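# Bolt spool piece's free end to facing pipe flange

## Task

Fasten the spool piece's loose end to the pipe flange it faces, with the spool piece kept aligned with the pipe. Drive both loose bolts through that pipe flange and through the spool piece's flange. Each must go far enough that a washer plus a full nut would fit on its protruding end with some thread still visible, whatever position the spool piece has slid to between the pipe flanges. At the end all four bolts must be inserted at least that deep. Any number of the three arms may be used.

## Robot and tools

Robots: three identical i2rt Big YAM arms named arm1, arm2 and arm3. Each has six joints, a two-finger gripper and a wrist camera. With joints 1 and 6 at 0 and the hand level and pointing forward, the wrist camera rides on top of the hand and looks toward the fingertips. Reach is about 1.0 m from the joint-1 axis. Room cameras: cam_high and cam_low. Wrist cameras: arm1_cam_wrist, arm2_cam_wrist, arm3_cam_wrist.

Frame: a single scene frame shared by all arms, metres, origin on the floor, +z up. Each foot (base_link) faces along its own +x. Feet: arm1 at x=+0.544 y=-0.002 z=+0.804, quat_wxyz=(+0.011, -0.003, -0.001, -1.000). arm2 at x=-0.005 y=+0.646 z=+0.756, quat_wxyz=(+0.722, +0.001, +0.005, -0.692). arm3 at x=+0.000 y=-0.660 z=+0.808, quat_wxyz=(+0.707, +0.001, -0.006, +0.707). The table tops under the arms are at z=+0.720. The "hand" point sits between the finger pads, roughly 1 cm behind the tips; fingers point along the hand's +z and open and close along its y. Printed hand positions may be off, more so at long reach.

Tool move: keys arm1, arm2, arm3 (each optional) and cameras. An arm you omit receives nothing new. Each arm's part may hold "joints", "target" (with optional "speed"), or both.
- joints: a map from joint name to an absolute goal. joint1_rad -2.879 to 2.879 (rotation about the foot, positive counter-clockwise from above, 0 along the foot's facing). joint2_rad 0 to 3.141 (shoulder; 0 is upper arm pointing back, positive raises and swings forward). joint3_rad 0 to 3.019 (elbow; 0 folded, positive opens). joint4_rad -1.692 to 1.57 (hand pitch, positive tips fingers up). joint5_rad -1.57 to 1.57 (hand sideways, positive toward the arm's right). joint6_rad -2.094 to 2.094 (hand roll, positive clockwise viewed from behind). gripper_m 0 to 0.093, the absolute fingertip gap in metres. Done tolerances: ±0.045, ±0.14, ±0.09, ±0.055, ±0.03, ±0.035 rad, gripper ±0.003 m.
- target: one list of seven numbers per arm, an absolute hand pose [x, y, z, qw, qx, qy, qz] in the scene frame (metres, unit quaternion wxyz), in the same form the "hand" line prints. The hand travels in a straight line from its current hand_target toward it. When target is given, joints may only contain gripper_m.
- speed: top path speed in m/s, 0.002 to 0.5, default 0.25; rotation capped at twice that value in rad/s. Only allowed together with target.
- cameras: list from the camera names or "all"; omitted or null gives all, [] gives none.
All motions in one call start at once. Hand paths in one call finish together, paced by the slowest; a path lasts 0.5 to 10 s, and one action at most 15 s. The controller limits each step to 100 mm and 20 degrees beyond the measured hand pose; expect the hand to miss by a centimetre or more, lag, stray and overshoot speed near full stretch. Paths do not avoid obstacles or other arms. Joints can swing the hand widely between postures.

Tool wait: seconds 0 to 10, plus cameras. Commands nothing; returns state and images.
Tool zoom_image: camera (one name) and region [x0, y0, x1, y1] in pixels from the top-left, at most 504 by 504; only cameras present in the latest images.
Tool finished_scene: scene (integer, this scene's number). Irreversible; the goal must hold with the robots idle.

Results: per-arm joint_positions, Joint velocities (rad/s, gripper m/s; "within noise" when still), joint torques (Nm, arm joints only, offset and noisy; numbers 3 and 4 wrap at ±28), hand and hand_target poses, joint_status and hand_status. The "move" line lists each commanded arm with "done" or its worst status. "as last shown" marks arms not in the call; their status reads "not commanded". Statuses: "off_target" (stopped short, maybe still pushing); "time_out" (joint kept a nearby target and may keep pushing; on_its_own shows which; resend the reported position to relax it); "not_followed" with "joint command not followed" or "pose unreachable" (a safety check held the arm back; it may keep trying). on_its_own's "held at" is a target, not a reading. Images are the latest frames and can trail the state slightly. A refused call (out-of-range value) or a stop cancels later calls in that reply; an invalid call (unknown key or camera) does not.

Gripper: gripping hard reads up to 0.005 m under the part's width (some read up to 0.002 over); closed on nothing reads 0.000 to 0.003. Full force (about 50 to 64 N per pad) is reached roughly 0.005 m below first-contact reading. Release by commanding well above the reading.

Cautions: the scene keeps running between calls with the last command held. Arms do not stop on contact and can push hard; sustained pushing, loads or stretched poses heat motors (MOTOR HOT at 85 °C, OVER-TEMPERATURE FAULT at 100 °C drops the arm for 30 to 60 s; keys then read "limit_stop_at_motor_heat", resend them). Never let two robots press together, including closing a gripper on another arm's fingers; the self-collision check can be late and permits fingers, housings and cameras to meet. Avoid knocking parts out of the work area, dropping parts, releasing moving parts, slamming or hard pushes. Loose objects may occasionally be nudged by outside disturbances.

Each tool is called after ">>>" as a command line: name --argument value for each argument, lists and objects as JSON in quotes; but a table of rows of numbers goes row by row, as --pt "numbers of a row", without its own name.

## Session

>>> move

Scene clock: 0.00 s.
Joint torques (N m): no reading
Heat: arm1: hottest joint1_rad 27 °C; arm2: hottest joint2_rad 28 °C; arm3: hottest joint1_rad 25 °C.
Joint velocities: within noise
arm1.joint_positions: joint1_rad=+0.282 joint2_rad=+0.562 joint3_rad=+1.421 joint4_rad=-1.227 joint5_rad=-0.070 joint6_rad=+0.294 gripper_m=+0.09396
arm1.joint_status: not commanded
arm1.hand: x=+0.3453 y=-0.0763 z=+1.3965 quat_wxyz=(-0.195, -0.822, -0.024, +0.534) (m; scene frame)
arm1.hand_target: x=+0.3489 y=-0.0752 z=+1.4059 quat_wxyz=(-0.198, -0.816, -0.024, +0.543) (m; scene frame)
arm1.hand_status: not commanded
arm2.joint_positions: joint1_rad=-0.240 joint2_rad=+0.590 joint3_rad=+1.323 joint4_rad=-1.428 joint5_rad=-0.024 joint6_rad=-0.286 gripper_m=+0.09396
arm2.joint_status: not commanded
arm2.hand: x=-0.0419 y=+0.4280 z=+1.2502 quat_wxyz=(-0.225, -0.608, -0.673, +0.356) (m; scene frame)
arm2.hand_target: x=-0.0415 y=+0.4295 z=+1.2610 quat_wxyz=(-0.231, -0.604, -0.669, +0.366) (m; scene frame)
arm2.hand_status: not commanded
arm3.joint_positions: joint1_rad=+0.405 joint2_rad=+0.566 joint3_rad=+1.347 joint4_rad=-1.195 joint5_rad=-0.019 joint6_rad=-0.133 gripper_m=+0.09396
arm3.joint_status: not commanded
arm3.hand: x=-0.0991 y=-0.4505 z=+1.3698 quat_wxyz=(-0.329, +0.731, -0.406, -0.440) (m; scene frame)
arm3.hand_target: x=-0.0979 y=-0.4537 z=+1.3841 quat_wxyz=(-0.337, +0.723, -0.401, -0.450) (m; scene frame)
arm3.hand_status: not commanded
pictures: arm1_cam_wrist, arm2_cam_wrist, arm3_cam_wrist, cam_high, cam_low
Images, in order (width x height): arm1_cam_wrist 504x504, arm2_cam_wrist 504x504, arm3_cam_wrist 504x504, cam_high 504x504, cam_low 504x504.

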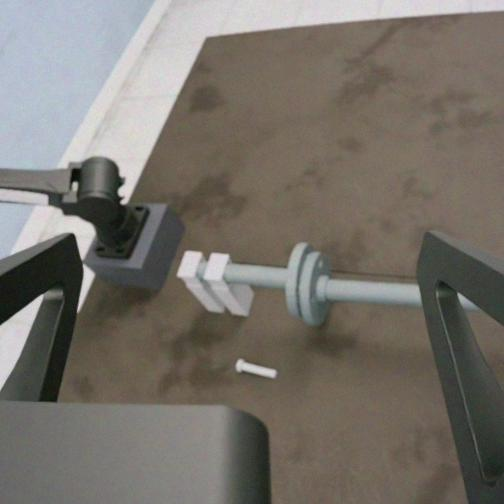

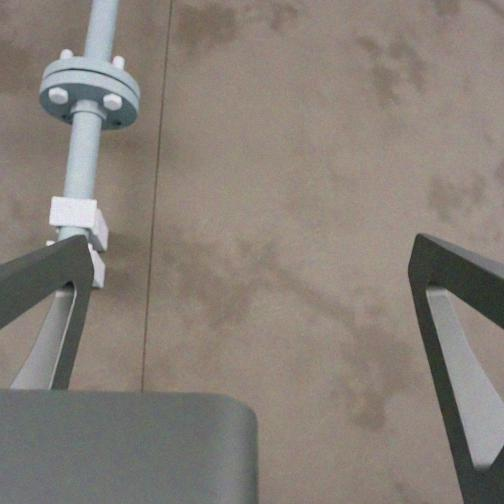

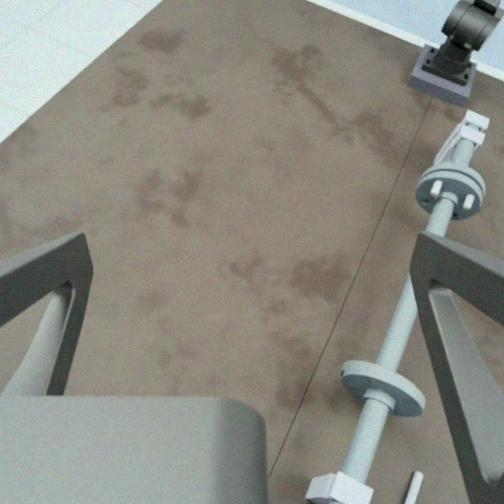

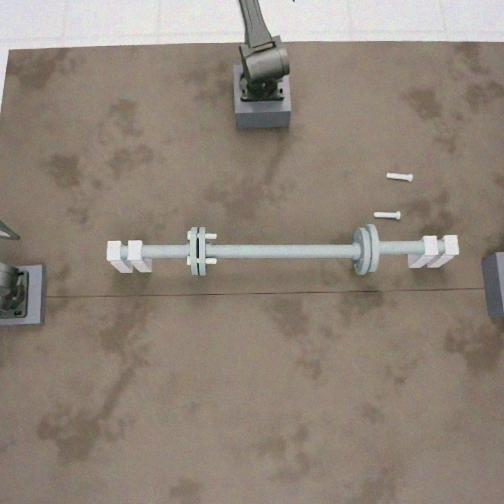

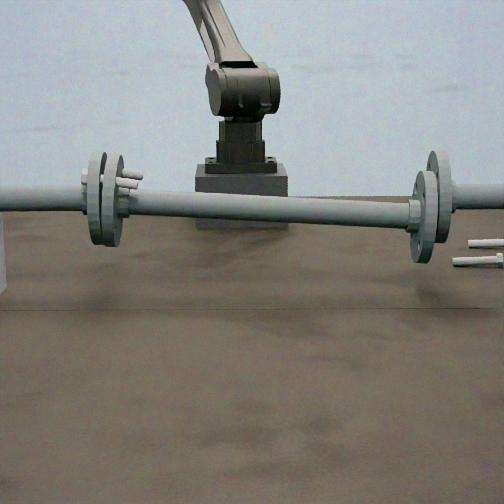

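>>> zoom_image --camera "cam_low" --region '[384, 130, 504, 280]'

>>> zoom_image --camera "cam_low" --region '[60, 130, 180, 260]'

>>> zoom_image --camera "arm3_cam_wrist" --region '[304, 100, 504, 504]'

>>> zoom_image --camera "cam_high" --region '[330, 150, 480, 300]'

>>> zoom_image --camera "arm1_cam_wrist" --region '[160, 220, 360, 400]'

Scaled by 3.360 from the camera's 504x504 image, which has a finer 720x720 frame.

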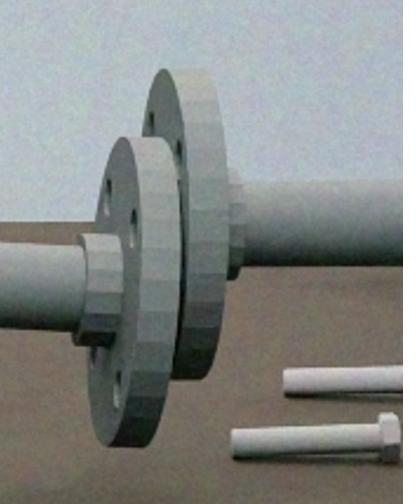

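Scaled by 3.877 from the camera's 504x504 image, which has a finer 720x720 frame.

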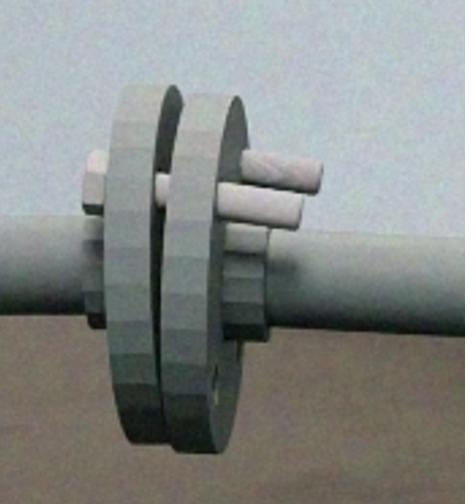

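Scaled by 1.248 from the camera's 504x504 image, which has a finer 720x720 frame.

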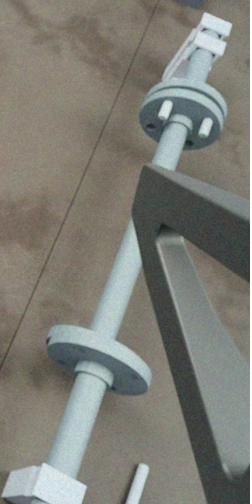

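Scaled by 3.360 from the camera's 504x504 image, which has a finer 720x720 frame.

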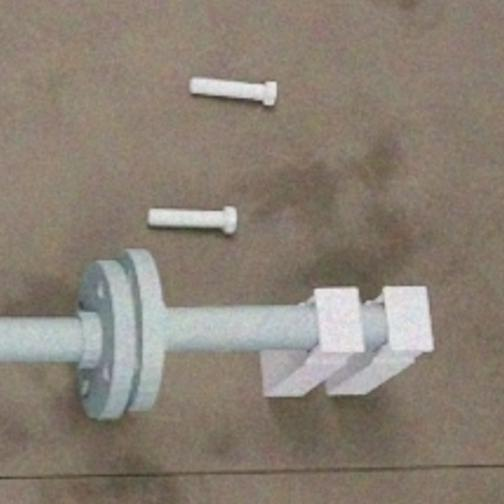

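Scaled by 2.520 from the camera's 504x504 image, which has a finer 720x720 frame.

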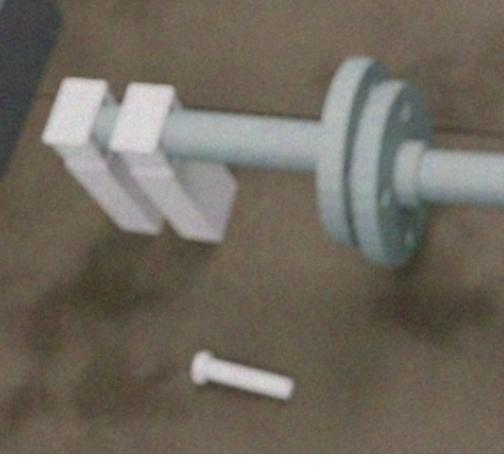

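>>> move --arm3 '{"target":[0.19,-0.37,0.98,0,0.7071,-0.7071,0],"speed":0.3}' --arm1 '{"target":[0.09,-0.08,1.15,0,0.7071,-0.7071,0],"speed":0.3}'

Scene clock: 31.27 s.
Joint torques (N m): arm1=[0.32 -12.45 10.43 0.39 -0.08 0.17] | arm2=[0.44 1.49 8.35 2.06 -0.02 -0.08] | arm3=[-0.09 -8.29 8.85 1.02 0.03 0.02]
Heat: arm1: hottest joint3_rad 30 °C; arm2: hottest joint2_rad 28 °C; arm3: hottest joint3_rad 30 °C.
move: arm1 off_target; arm3 off_target
Joint velocities: within noise
arm1.joint_positions: joint1_rad=+0.156 joint2_rad=+1.510 joint3_rad=+1.673 joint4_rad=-1.688 joint5_rad=+0.003 joint6_rad=+1.731 gripper_m=+0.09397
arm1.joint_status: not commanded
arm1.hand: x=+0.0988 y=-0.0809 z=+1.1367 quat_wxyz=(-0.021, -0.713, +0.701, +0.016) (m; scene frame)
arm1.hand_target: x=+0.0906 y=-0.0798 z=+1.1493 quat_wxyz=(-0.032, -0.707, +0.706, +0.023) (m; scene frame)
arm1.hand_status: off_target (0.016 m and 3.2 deg from the pose sent, 0.355 m and 111.3 deg at the start; a joint's target at an end of its range on 38 of 126 steps)
arm2: as last shown
arm3.joint_positions: joint1_rad=-0.569 joint2_rad=+1.293 joint3_rad=+1.013 joint4_rad=-1.333 joint5_rad=-0.004 joint6_rad=-0.590 gripper_m=+0.09396
arm3.joint_status: not commanded
arm3.hand: x=+0.1815 y=-0.3750 z=+0.9738 quat_wxyz=(+0.015, +0.715, -0.699, +0.002) (m; scene frame)
arm3.hand_target: x=+0.1899 y=-0.3702 z=+0.9802 quat_wxyz=(+0.000, +0.707, -0.707, +0.000) (m; scene frame)
arm3.hand_status: off_target (0.012 m and 2.2 deg from the pose sent, 0.492 m and 73.1 deg at the start)
pictures: arm1_cam_wrist, arm2_cam_wrist, arm3_cam_wrist, cam_high, cam_low
Images, in order (width x height): arm1_cam_wrist 504x504, arm2_cam_wrist 504x504, arm3_cam_wrist 504x504, cam_high 504x504, cam_low 504x504.

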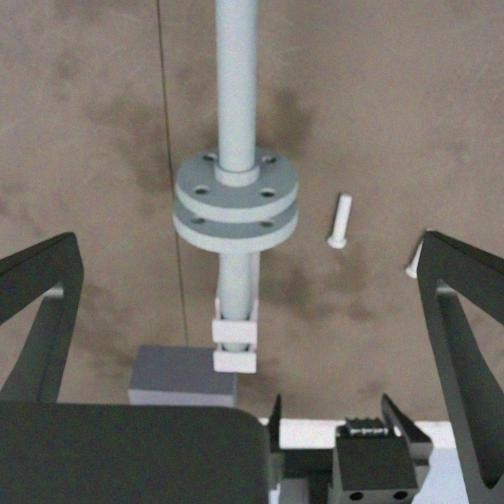

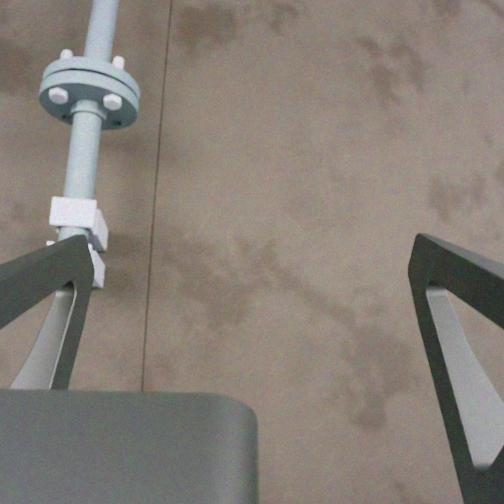

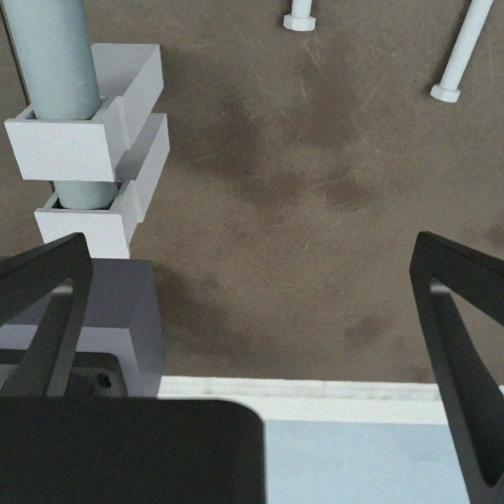

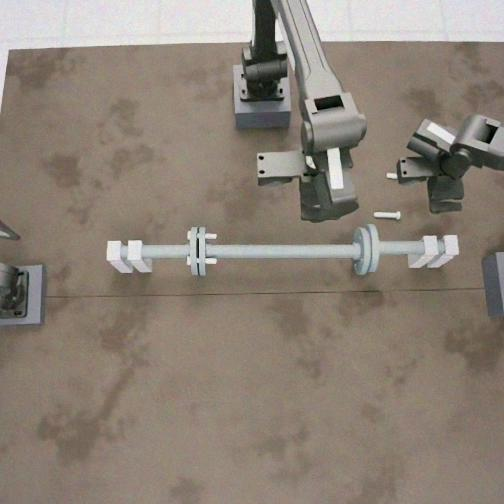

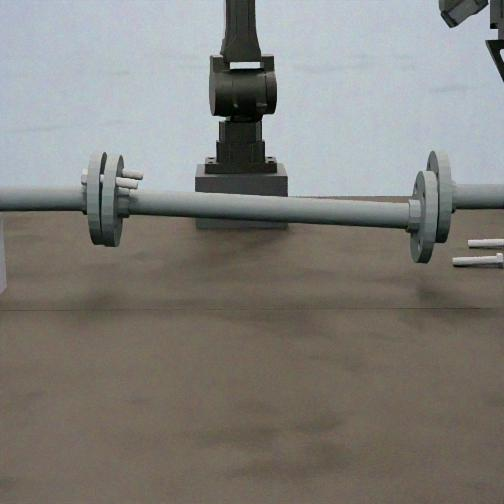

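>>> move --arm3 '{"target":[0.19,-0.30,0.98,0,0.7071,-0.7071,0],"speed":0.2}' --cameras '["arm3_cam_wrist","cam_high"]'

>>> move --arm3 '{"target":[0.19,-0.30,0.88,0,0.7071,-0.7071,0],"speed":0.2}' --cameras '["arm3_cam_wrist","cam_high"]'

Scene clock: 38.43 s.
Joint torques (N m): arm1=[0.32 -12.45 10.4 0.35 -0.07 0.15] | arm2=[0.44 1.44 8.35 2.04 -0.02 -0.08] | arm3=[1.2 -9.64 11.9 0.76 -0.05 0.04]
Heat: arm1: hottest joint3_rad 32 °C; arm2: hottest joint2_rad 28 °C; arm3: hottest joint3_rad 30 °C.
move: arm3 off_target
Joint velocities: within noise
arm1, arm2: as last shown
arm1.joint_positions: joint1_rad=+0.156 joint2_rad=+1.510 joint3_rad=+1.673 joint4_rad=-1.688 joint5_rad=+0.003 joint6_rad=+1.732 gripper_m=+0.09397
arm3.joint_positions: joint1_rad=-0.493 joint2_rad=+1.439 joint3_rad=+1.124 joint4_rad=-1.322 joint5_rad=-0.004 joint6_rad=-0.497 gripper_m=+0.09396
arm3.joint_status: not commanded
arm3.hand: x=+0.1814 y=-0.3214 z=+0.9632 quat_wxyz=(+0.027, +0.708, -0.705, +0.007) (m; scene frame)
arm3.hand_target: x=+0.1894 y=-0.3010 z=+0.9803 quat_wxyz=(+0.000, +0.707, -0.707, +0.000) (m; scene frame)
arm3.hand_status: off_target (0.028 m and 3.2 deg from the pose sent, 0.076 m and 2.2 deg at the start)
pictures: arm3_cam_wrist, cam_high
Images, in order (width x height): arm3_cam_wrist 504x504, cam_high 504x504.

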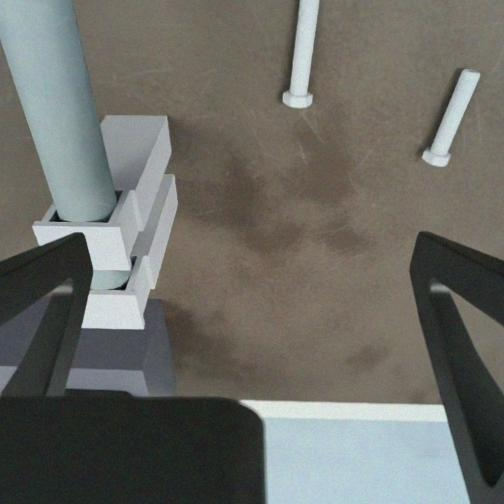

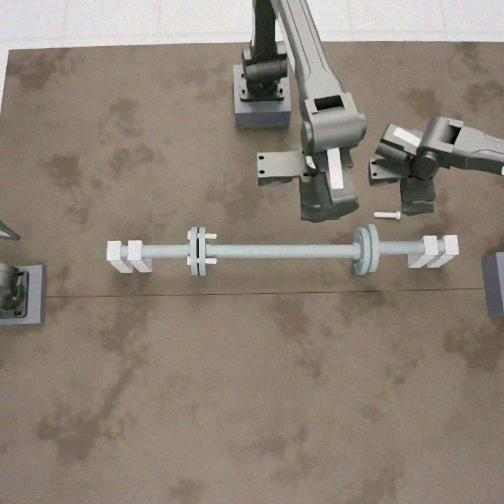

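Scene clock: 39.73 s.
Joint torques (N m): arm1=[0.32 -12.28 10.41 0.35 -0.08 0.16] | arm2=[0.44 1.49 8.34 2.07 -0.03 -0.08] | arm3=[1.2 -11.52 7.2 1.07 -0.04 0.03]
Heat: arm1: hottest joint3_rad 32 °C; arm2: hottest joint2_rad 28 °C; arm3: hottest joint3_rad 30 °C.
move: arm3 done
Joint velocities: within noise
arm1, arm2: as last shown
arm3.joint_positions: joint1_rad=-0.493 joint2_rad=+1.557 joint3_rad=+1.008 joint4_rad=-1.056 joint5_rad=-0.004 joint6_rad=-0.496 gripper_m=+0.09396
arm3.joint_status: not commanded
arm3.hand: x=+0.1895 y=-0.3067 z=+0.8772 quat_wxyz=(+0.011, +0.708, -0.706, +0.002) (m; scene frame)
arm3.hand_target: x=+0.1900 y=-0.3001 z=+0.8800 quat_wxyz=(+0.000, +0.707, -0.707, +0.000) (m; scene frame)
arm3.hand_status: done (0.007 m and 1.3 deg from the pose sent, 0.086 m and 3.2 deg at the start)
pictures: arm3_cam_wrist, cam_high
Images, in order (width x height): arm3_cam_wrist 504x504, cam_high 504x504.

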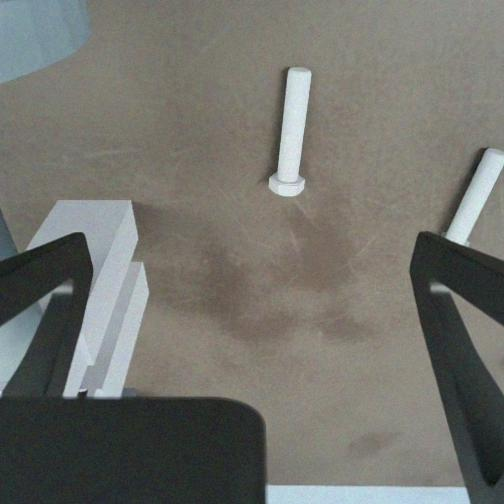

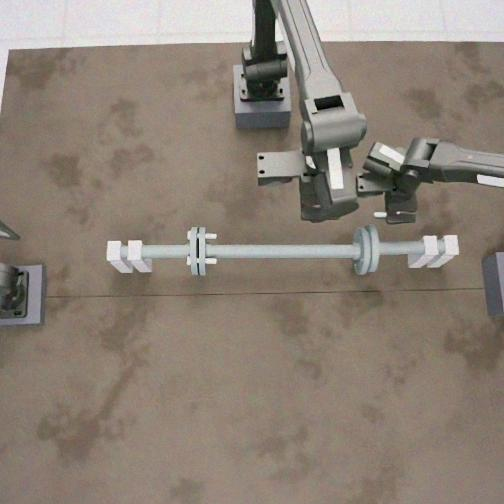

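>>> move --arm3 '{"target":[0.212,-0.29,0.80,0,0.7071,-0.7071,0],"speed":0.2}' --cameras '["arm3_cam_wrist","cam_low"]'

Scene clock: 50.77 s.
Joint torques (N m): arm1=[0.32 -12.4 10.39 0.35 -0.08 0.16] | arm2=[0.44 1.49 8.35 2.04 -0.02 -0.08] | arm3=[-0.15 -12.75 6.34 1.01 0 -0.16]
Heat: arm1: hottest joint3_rad 34 °C; arm2: hottest joint2_rad 28 °C; arm3: hottest joint3_rad 29 °C.
move: arm3 done
Joint velocities: within noise
arm1, arm2: as last shown
arm3.joint_positions: joint1_rad=-0.510 joint2_rad=+1.735 joint3_rad=+0.975 joint4_rad=-0.847 joint5_rad=-0.004 joint6_rad=-0.508 gripper_m=+0.09396
arm3.joint_status: not commanded
arm3.hand: x=+0.2040 y=-0.2948 z=+0.7963 quat_wxyz=(+0.013, +0.707, -0.708, +0.003) (m; scene frame)
arm3.hand_target: x=+0.2119 y=-0.2901 z=+0.8002 quat_wxyz=(+0.000, +0.707, -0.707, +0.000) (m; scene frame)
arm3.hand_status: done (0.010 m and 1.5 deg from the pose sent, 0.082 m and 1.3 deg at the start)
pictures: arm3_cam_wrist, cam_low
Images, in order (width x height): arm3_cam_wrist 504x504, cam_low 504x504.

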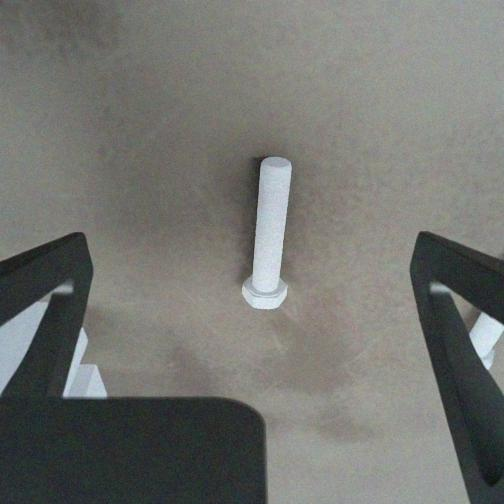

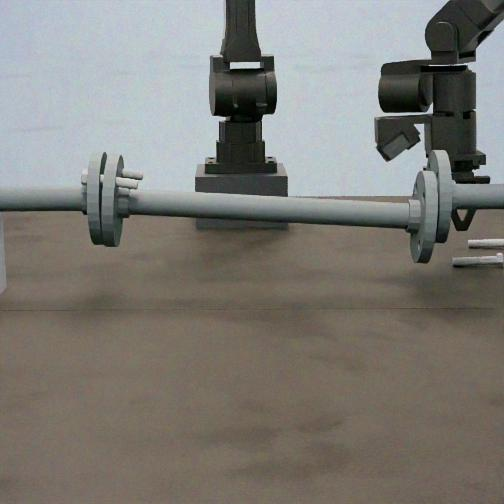

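>>> move --arm3 '{"target":[0.217,-0.318,0.758,0,0.7071,-0.7071,0],"speed":0.1}' --cameras '["arm3_cam_wrist","cam_low"]'

Scene clock: 57.40 s.
Joint torques (N m): arm1=[0.32 -12.51 10.43 0.36 -0.08 0.15] | arm2=[0.44 1.44 8.35 2.04 -0.02 -0.08] | arm3=[-0.09 -11.93 5.08 1.07 0 -0.18]
Heat: arm1: hottest joint3_rad 35 °C; arm2: hottest joint2_rad 28 °C; arm3: hottest joint3_rad 29 °C.
move: arm3 done
Joint velocities: within noise
arm1, arm2: as last shown
arm3.joint_positions: joint1_rad=-0.554 joint2_rad=+1.774 joint3_rad=+0.890 joint4_rad=-0.711 joint5_rad=-0.003 joint6_rad=-0.553 gripper_m=+0.09396
arm3.joint_status: not commanded
arm3.hand: x=+0.2113 y=-0.3184 z=+0.7591 quat_wxyz=(+0.006, +0.707, -0.707, +0.000) (m; scene frame)
arm3.hand_target: x=+0.2170 y=-0.3181 z=+0.7581 quat_wxyz=(+0.000, +0.707, -0.707, +0.000) (m; scene frame)
arm3.hand_status: done (0.006 m and 0.7 deg from the pose sent, 0.047 m and 1.5 deg at the start)
pictures: arm3_cam_wrist, cam_low
Images, in order (width x height): arm3_cam_wrist 504x504, cam_low 504x504.

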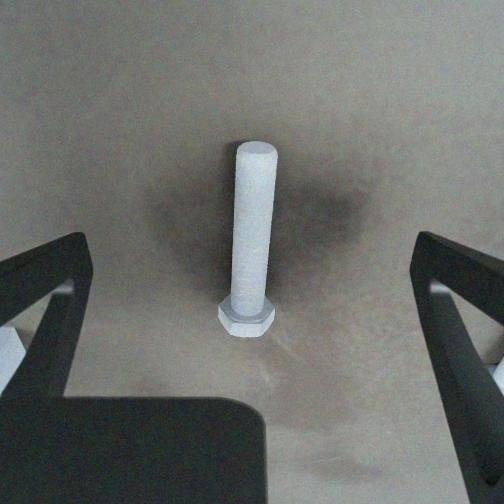

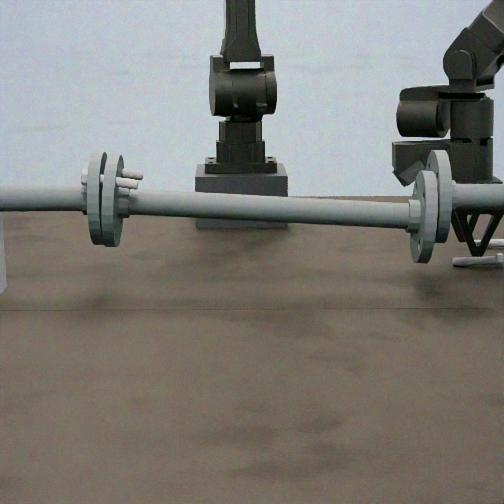

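>>> move --arm3 '{"target":[0.217,-0.338,0.733,0,0.7071,-0.7071,0],"speed":0.1}' --cameras '["arm3_cam_wrist","cam_low"]'

>>> zoom_image --camera "cam_low" --region '[404, 160, 504, 280]'

Scene clock: 60.33 s.
Joint torques (N m): arm1=[0.32 -12.45 10.37 0.34 -0.07 0.16] | arm2=[0.44 1.44 8.36 2.06 -0.03 -0.08] | arm3=[-0.21 -11.75 4.44 1.01 -0.01 -0.17]
Heat: arm1: hottest joint3_rad 36 °C; arm2: hottest joint2_rad 28 °C; arm3: hottest joint3_rad 29 °C.
move: arm3 done
Joint velocities: within noise
arm1, arm2: as last shown
arm3.joint_positions: joint1_rad=-0.582 joint2_rad=+1.802 joint3_rad=+0.831 joint4_rad=-0.621 joint5_rad=-0.003 joint6_rad=-0.580 gripper_m=+0.09396
arm3.joint_status: not commanded
arm3.hand: x=+0.2119 y=-0.3374 z=+0.7347 quat_wxyz=(+0.005, +0.707, -0.707, +0.000) (m; scene frame)
arm3.hand_target: x=+0.2170 y=-0.3380 z=+0.7331 quat_wxyz=(+0.000, +0.707, -0.707, +0.000) (m; scene frame)
arm3.hand_status: done (0.005 m and 0.5 deg from the pose sent, 0.033 m and 0.7 deg at the start)
pictures: arm3_cam_wrist, cam_low
Images, in order (width x height): arm3_cam_wrist 504x504, cam_low 504x504.

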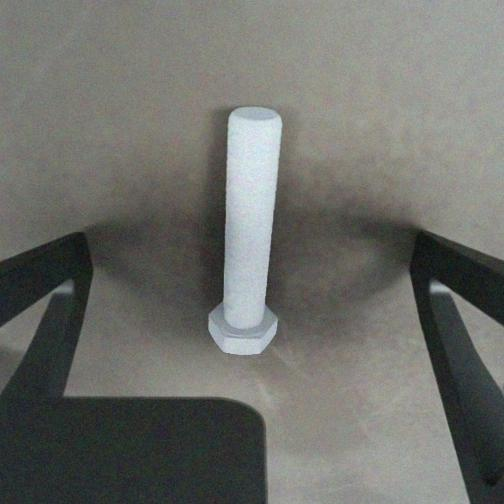

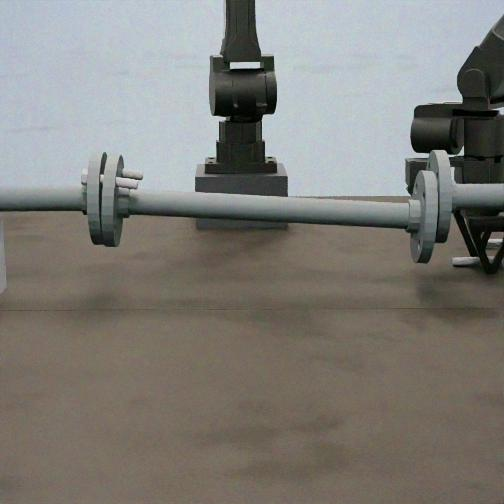

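Scaled by 4.200 from the camera's 504x504 image, which has a finer 720x720 frame.

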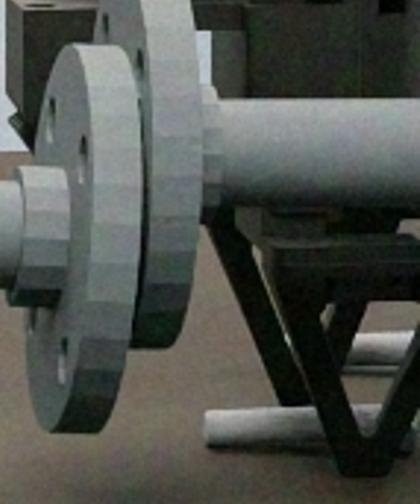

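>>> move --arm3 '{"joints":{"gripper_m":0.004}}' --cameras '["arm3_cam_wrist"]'

>>> move --arm3 '{"target":[0.212,-0.37,0.90,0,0.7071,-0.7071,0],"speed":0.15}' --arm1 '{"target":[0.09,-0.12,1.02,0,0.7071,-0.7071,0],"speed":0.2}'

>>> zoom_image --camera "cam_low" --region '[354, 100, 504, 280]'

Scene clock: 64.80 s.
Joint torques (N m): arm1=[0.38 -12.51 10.39 0.35 -0.07 0.15] | arm2=[0.44 1.49 8.35 2.06 -0.02 -0.07] | arm3=[-0.15 -11.81 4.45 1.03 -0.03 -0.16]
Heat: arm1: hottest joint3_rad 37 °C; arm2: hottest joint2_rad 28 °C; arm3: hottest joint3_rad 29 °C.
move: arm3 off_target
Joint velocities: within noise
arm1, arm2: as last shown
arm3.joint_positions: joint1_rad=-0.582 joint2_rad=+1.802 joint3_rad=+0.831 joint4_rad=-0.620 joint5_rad=-0.003 joint6_rad=-0.581 gripper_m=+0.01077
arm3.joint_status: gripper_m off_target (ended at +0.01079, target +0.00400)
arm3.hand: x=+0.2120 y=-0.3373 z=+0.7347 quat_wxyz=(+0.005, +0.707, -0.707, +0.000) (m; scene frame)
arm3.hand_target: x=+0.2170 y=-0.3380 z=+0.7331 quat_wxyz=(+0.000, +0.707, -0.707, +0.000) (m; scene frame)
arm3.hand_status: not commanded
pictures: arm3_cam_wrist
Images, in order (width x height): arm3_cam_wrist 504x504.

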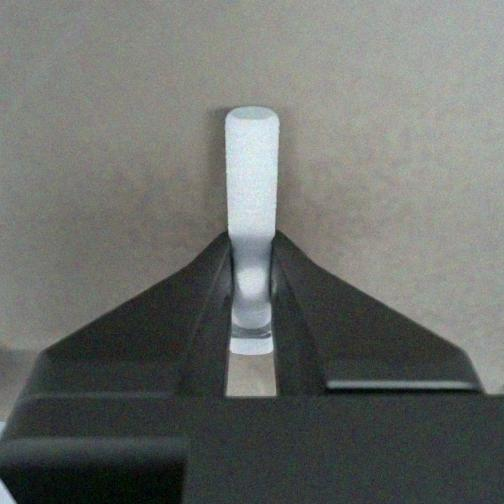

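Scene clock: 66.73 s.
Joint torques (N m): arm1=[1.32 -13.1 7.47 0.92 -0.06 0.17] | arm2=[0.44 1.44 8.35 2.04 -0.02 -0.08] | arm3=[-0.21 -9.64 10.66 0.05 -0.01 -0.18]
Heat: arm1: hottest joint3_rad 37 °C; arm2: hottest joint2_rad 28 °C; arm3: hottest joint3_rad 29 °C.
move: arm1 done; arm3 off_target
Joint velocities: within noise
arm1.joint_positions: joint1_rad=+0.227 joint2_rad=+1.569 joint3_rad=+1.448 joint4_rad=-1.454 joint5_rad=+0.003 joint6_rad=+1.816 gripper_m=+0.09397
arm1.joint_status: not commanded
arm1.hand: x=+0.0927 y=-0.1160 z=+1.0253 quat_wxyz=(-0.001, -0.709, +0.705, +0.002) (m; scene frame)
arm1.hand_target: x=+0.0901 y=-0.1199 z=+1.0200 quat_wxyz=(+0.000, -0.707, +0.707, +0.000) (m; scene frame)
arm1.hand_status: done (0.007 m and 0.3 deg from the pose sent, 0.123 m and 3.2 deg at the start)
arm2.joint_positions: joint1_rad=-0.240 joint2_rad=+0.590 joint3_rad=+1.323 joint4_rad=-1.428 joint5_rad=-0.024 joint6_rad=-0.286 gripper_m=+0.09396
arm2.joint_status: not commanded
arm2.hand: x=-0.0419 y=+0.4280 z=+1.2502 quat_wxyz=(-0.225, -0.608, -0.673, +0.356) (m; scene frame)
arm2.hand_target: x=-0.0415 y=+0.4295 z=+1.2610 quat_wxyz=(-0.231, -0.604, -0.669, +0.366) (m; scene frame)
arm2.hand_status: not commanded
arm3.joint_positions: joint1_rad=-0.618 joint2_rad=+1.416 joint3_rad=+0.861 joint4_rad=-1.076 joint5_rad=-0.002 joint6_rad=-0.618 gripper_m=+0.01077
arm3.joint_status: not commanded
arm3.hand: x=+0.1966 y=-0.3835 z=+0.8801 quat_wxyz=(+0.024, +0.707, -0.707, +0.003) (m; scene frame)
arm3.hand_target: x=+0.2115 y=-0.3707 z=+0.9001 quat_wxyz=(+0.000, +0.707, -0.707, +0.000) (m; scene frame)
arm3.hand_status: off_target (0.029 m and 2.8 deg from the pose sent, 0.169 m and 0.5 deg at the start)
pictures: arm1_cam_wrist, arm2_cam_wrist, arm3_cam_wrist, cam_high, cam_low
Images, in order (width x height): arm1_cam_wrist 504x504, arm2_cam_wrist 504x504, arm3_cam_wrist 504x504, cam_high 504x504, cam_low 504x504.

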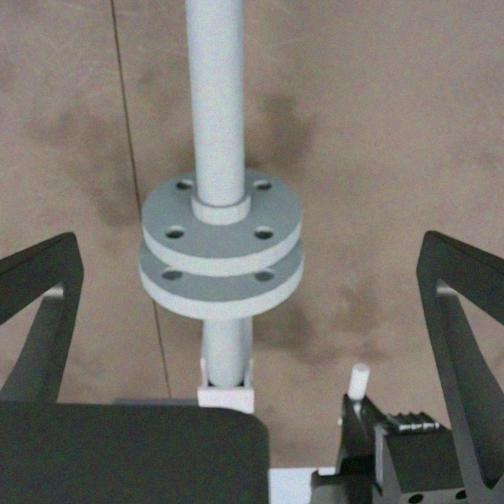

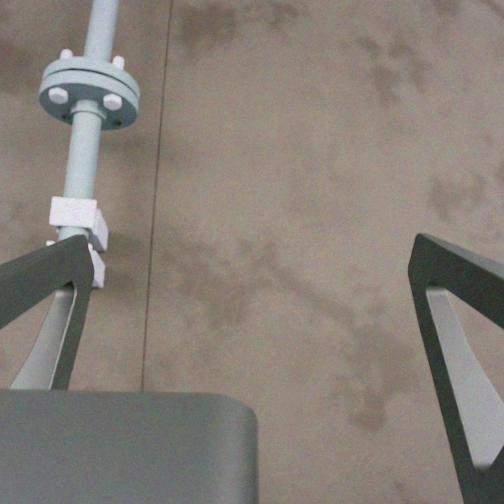

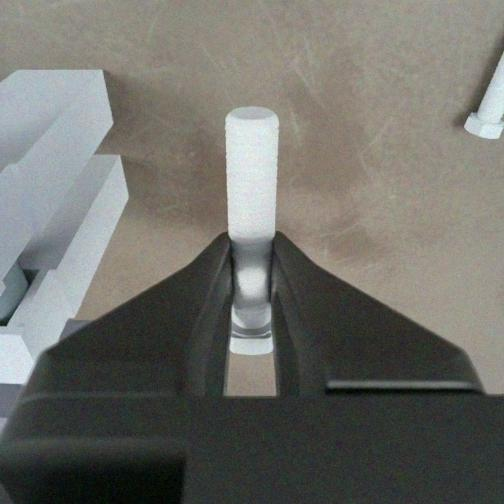

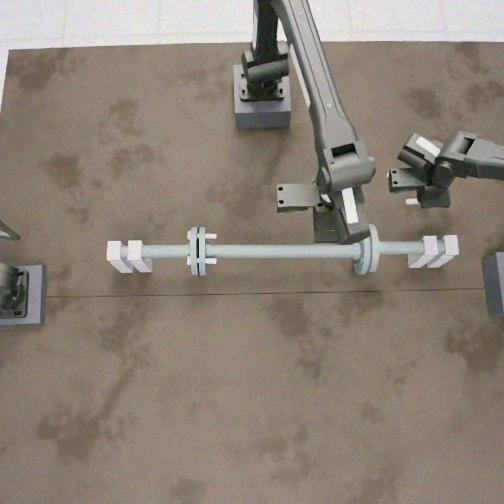

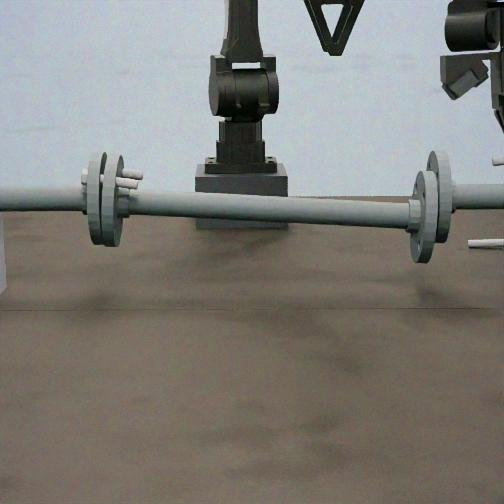

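Scaled by 2.800 from the camera's 504x504 image, which has a finer 720x720 frame.

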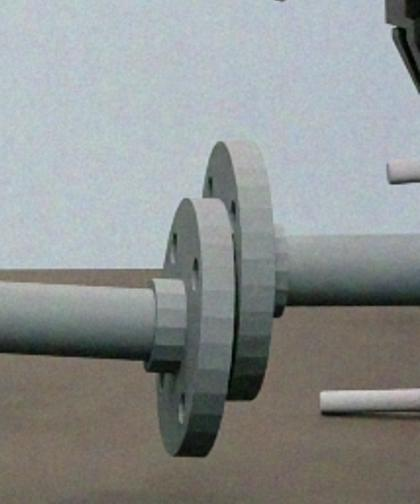

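>>> move --arm1 '{"target":[0.07,-0.11,0.90,0,0.7071,-0.7071,0],"speed":0.2}' --arm3 '{"target":[0.14,-0.40,0.92,0,0.7071,-0.7071,0],"speed":0.15}'

Scene clock: 78.00 s.
Joint torques (N m): arm1=[0.44 -14.15 7.1 0.95 -0.07 -0.08] | arm2=[0.44 1.44 8.35 2.06 -0.03 -0.08] | arm3=[1.44 -7.36 7.46 0.17 -0.1 0.04]
Heat: arm1: hottest joint3_rad 37 °C; arm2: hottest joint2_rad 28 °C; arm3: hottest joint3_rad 31 °C.
move: arm1 done; arm3 done
Joint velocities: within noise
arm1.joint_positions: joint1_rad=+0.209 joint2_rad=+1.698 joint3_rad=+1.277 joint4_rad=-1.159 joint5_rad=+0.003 joint6_rad=+1.807 gripper_m=+0.09397
arm1.joint_status: not commanded
arm1.hand: x=+0.0740 y=-0.1119 z=+0.9035 quat_wxyz=(+0.001, -0.706, +0.709, +0.000) (m; scene frame)
arm1.hand_target: x=+0.0701 y=-0.1100 z=+0.9001 quat_wxyz=(+0.000, -0.707, +0.707, +0.000) (m; scene frame)
arm1.hand_status: done (0.006 m and 0.3 deg from the pose sent, 0.128 m and 0.4 deg at the start)
arm2: as last shown
arm3.joint_positions: joint1_rad=-0.505 joint2_rad=+1.220 joint3_rad=+0.788 joint4_rad=-1.156 joint5_rad=-0.002 joint6_rad=-0.505 gripper_m=+0.01077
arm3.joint_status: not commanded
arm3.hand: x=+0.1434 y=-0.4002 z=+0.9151 quat_wxyz=(+0.003, +0.707, -0.707, +0.001) (m; scene frame)
arm3.hand_target: x=+0.1401 y=-0.3999 z=+0.9199 quat_wxyz=(+0.000, +0.707, -0.707, +0.000) (m; scene frame)
arm3.hand_status: done (0.006 m and 0.3 deg from the pose sent, 0.071 m and 2.8 deg at the start)
pictures: arm1_cam_wrist, arm2_cam_wrist, arm3_cam_wrist, cam_high, cam_low
Images, in order (width x height): arm1_cam_wrist 504x504, arm2_cam_wrist 504x504, arm3_cam_wrist 504x504, cam_high 504x504, cam_low 504x504.

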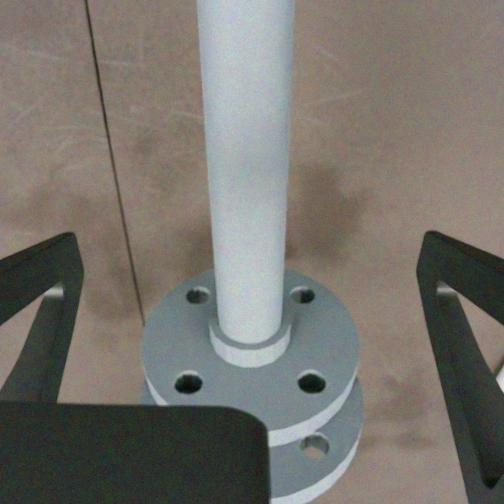

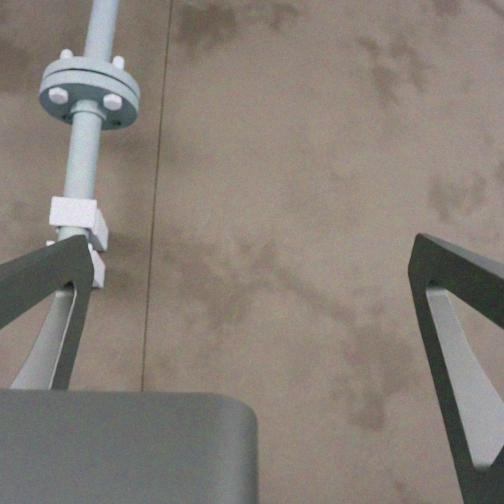

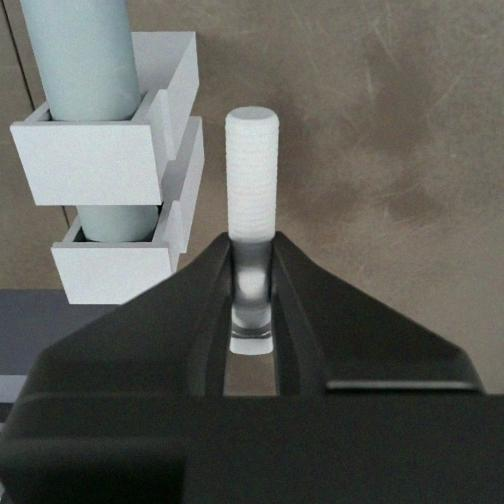

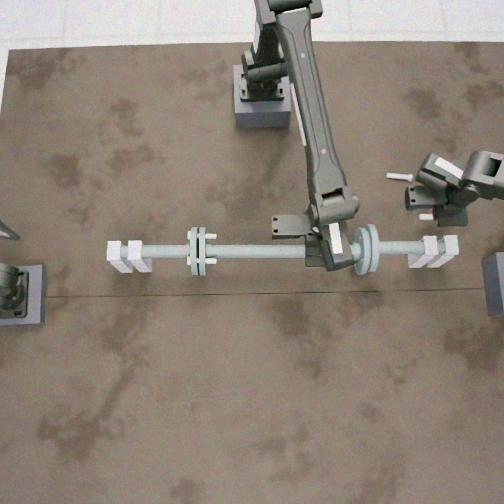

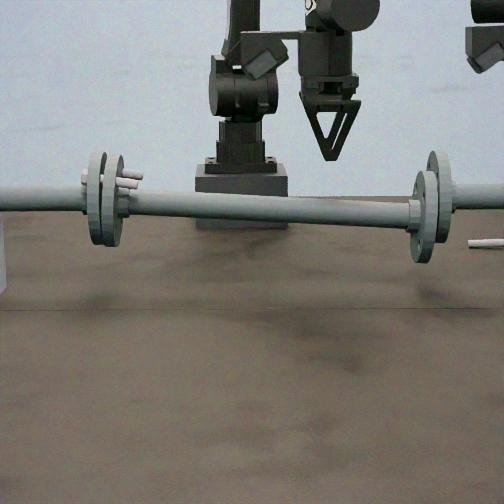

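>>> move --arm1 '{"target":[0.071,-0.105,0.826,0,0.7071,-0.7071,0],"speed":0.15}' --cameras '["arm1_cam_wrist","cam_low"]'

>>> zoom_image --camera "cam_low" --region '[284, 100, 504, 280]'

Scene clock: 83.00 s.
Joint torques (N m): arm1=[0.26 -14.56 6.41 0.94 -0.05 -0.06] | arm2=[0.44 1.44 8.36 2.06 -0.02 -0.08] | arm3=[1.49 -7.41 7.47 0.2 -0.08 0.03]
Heat: arm1: hottest joint3_rad 36 °C; arm2: hottest joint2_rad 28 °C; arm3: hottest joint3_rad 31 °C.
move: arm1 done
Joint velocities: within noise
arm1.joint_positions: joint1_rad=+0.201 joint2_rad=+1.788 joint3_rad=+1.182 joint4_rad=-0.973 joint5_rad=+0.003 joint6_rad=+1.797 gripper_m=+0.09397
arm1.joint_status: not commanded
arm1.hand: x=+0.0743 y=-0.1076 z=+0.8303 quat_wxyz=(+0.001, -0.706, +0.708, +0.000) (m; scene frame)
arm1.hand_target: x=+0.0710 y=-0.1049 z=+0.8261 quat_wxyz=(+0.000, -0.707, +0.707, +0.000) (m; scene frame)
arm1.hand_status: done (0.006 m and 0.2 deg from the pose sent, 0.078 m and 0.3 deg at the start)
arm2, arm3: as last shown
arm3.joint_positions: joint1_rad=-0.505 joint2_rad=+1.220 joint3_rad=+0.788 joint4_rad=-1.157 joint5_rad=-0.002 joint6_rad=-0.504 gripper_m=+0.01077
arm3.hand_target: x=+0.1401 y=-0.4000 z=+0.9199 quat_wxyz=(+0.000, +0.707, -0.707, +0.000) (m; scene frame)
pictures: arm1_cam_wrist, cam_low
Images, in order (width x height): arm1_cam_wrist 504x504, cam_low 504x504.

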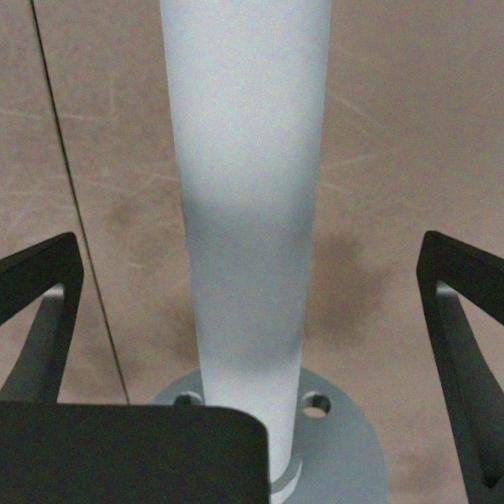

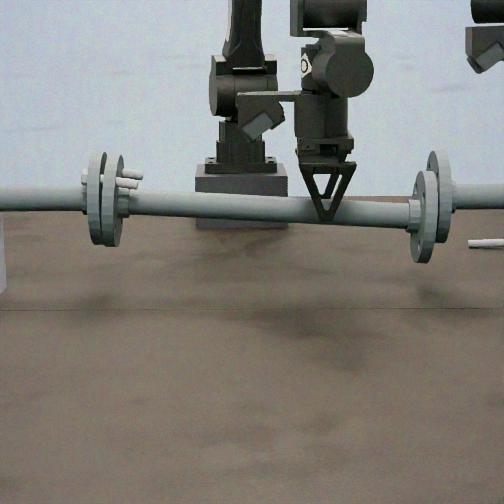

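Scaled by 2.291 from the camera's 504x504 image, which has a finer 720x720 frame.

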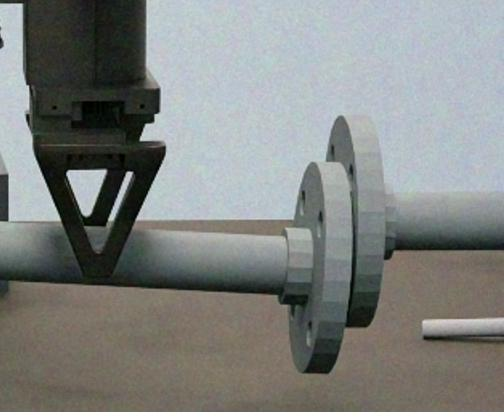

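>>> move --arm1 '{"joints":{"gripper_m":0.018}}' --cameras '[]'

>>> move --arm1 '{"target":[0.073,-0.107,0.852,0,0.7071,-0.7071,0],"speed":0.05}' --arm3 '{"target":[0.12,-0.38,0.89,0,0.7071,-0.7071,0],"speed":0.1}'

>>> zoom_image --camera "cam_low" --region '[354, 100, 504, 280]'

>>> zoom_image --camera "cam_high" --region '[330, 180, 450, 300]'

Scene clock: 88.53 s.
Joint torques (N m): arm1=[0.38 -14.62 6.41 0.92 -0.06 -0.07] | arm2=[0.44 1.49 8.35 2.06 -0.02 -0.08] | arm3=[1.32 -7.77 7.47 0.23 -0.1 0.04]
Heat: arm1: hottest joint3_rad 36 °C; arm2: hottest joint2_rad 28 °C; arm3: hottest joint3_rad 31 °C.
move: arm1 off_target
Joint velocities: within noise
arm1.joint_positions: joint1_rad=+0.201 joint2_rad=+1.788 joint3_rad=+1.182 joint4_rad=-0.972 joint5_rad=+0.003 joint6_rad=+1.796 gripper_m=+0.03104
arm1.joint_status: gripper_m off_target (ended at +0.03108, target +0.01800)
arm1.hand: x=+0.0740 y=-0.1077 z=+0.8303 quat_wxyz=(+0.000, -0.706, +0.708, +0.001) (m; scene frame)
arm1.hand_target: x=+0.0710 y=-0.1050 z=+0.8261 quat_wxyz=(+0.000, -0.707, +0.707, +0.000) (m; scene frame)
arm1.hand_status: not commanded
arm2, arm3: as last shown
pictures: none
No camera images: "cameras" was empty.

Scene clock: 89.83 s.
Joint torques (N m): arm1=[0.62 -17.26 7.77 -1.28 -0.05 0] | arm2=[0.44 1.49 8.35 2.06 -0.02 -0.08] | arm3=[1.49 -6.42 7.21 1.07 -0.13 0.07]
Heat: arm1: hottest joint3_rad 36 °C; arm2: hottest joint2_rad 28 °C; arm3: hottest joint3_rad 31 °C.
move: arm1 off_target; arm3 done
Joint velocities: within noise
arm1.joint_positions: joint1_rad=+0.201 joint2_rad=+1.787 joint3_rad=+1.183 joint4_rad=-0.983 joint5_rad=+0.003 joint6_rad=+1.796 gripper_m=+0.03105
arm1.joint_status: not commanded
arm1.hand: x=+0.0764 y=-0.1071 z=+0.8307 quat_wxyz=(+0.005, -0.706, +0.708, -0.002) (m; scene frame)
arm1.hand_target: x=+0.0731 y=-0.1070 z=+0.8516 quat_wxyz=(+0.000, -0.707, +0.707, +0.000) (m; scene frame)
arm1.hand_status: off_target (0.022 m and 0.6 deg from the pose sent, 0.022 m and 0.2 deg at the start)
arm2: as last shown
arm3.joint_positions: joint1_rad=-0.416 joint2_rad=+1.270 joint3_rad=+0.757 joint4_rad=-1.082 joint5_rad=-0.002 joint6_rad=-0.417 gripper_m=+0.01077
arm3.joint_status: not commanded
arm3.hand: x=+0.1212 y=-0.3854 z=+0.8901 quat_wxyz=(+0.006, +0.707, -0.707, +0.003) (m; scene frame)
arm3.hand_target: x=+0.1200 y=-0.3801 z=+0.8902 quat_wxyz=(+0.000, +0.707, -0.707, +0.000) (m; scene frame)
arm3.hand_status: done (0.006 m and 0.8 deg from the pose sent, 0.040 m and 0.3 deg at the start)
pictures: arm1_cam_wrist, arm2_cam_wrist, arm3_cam_wrist, cam_high, cam_low
Images, in order (width x height): arm1_cam_wrist 504x504, arm2_cam_wrist 504x504, arm3_cam_wrist 504x504, cam_high 504x504, cam_low 504x504.

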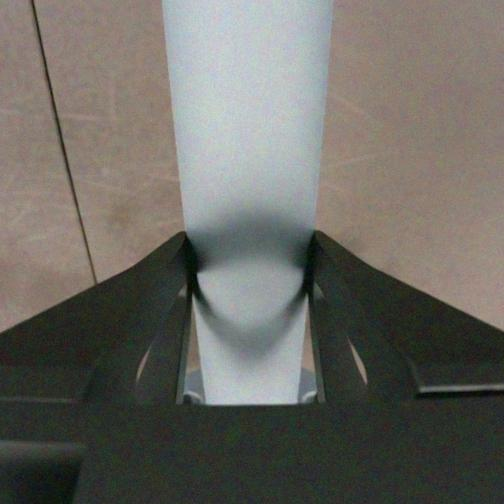

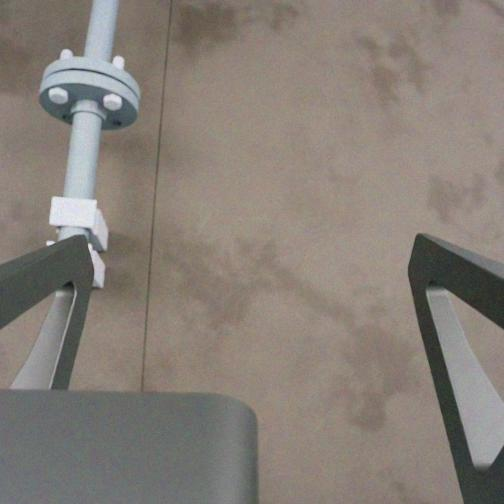

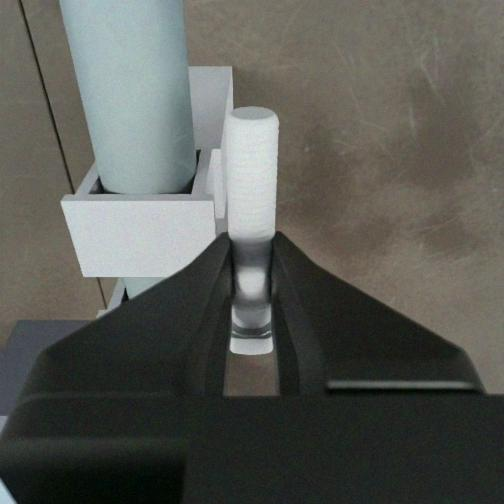

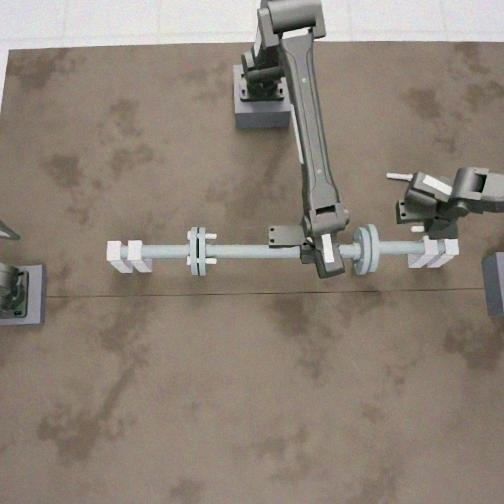

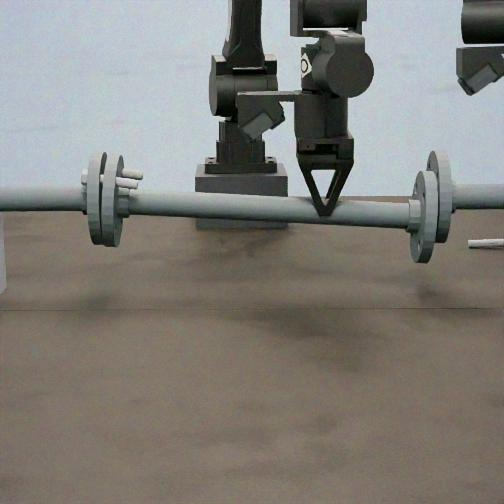

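Scaled by 2.800 from the camera's 504x504 image, which has a finer 720x720 frame.

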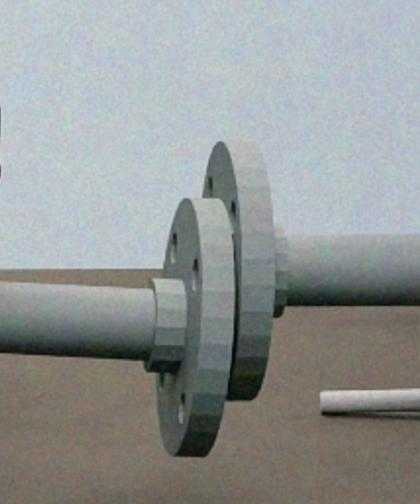

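Scaled by 4.200 from the camera's 504x504 image, which has a finer 720x720 frame.

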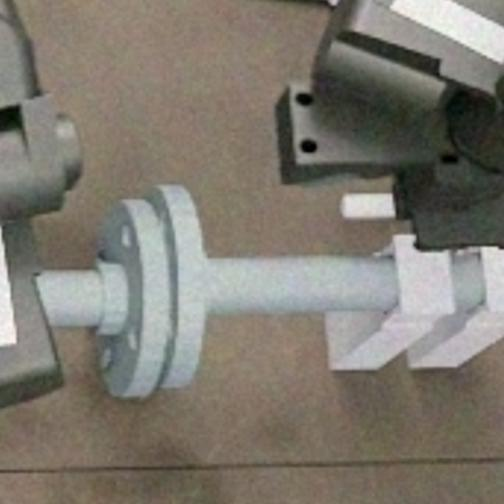

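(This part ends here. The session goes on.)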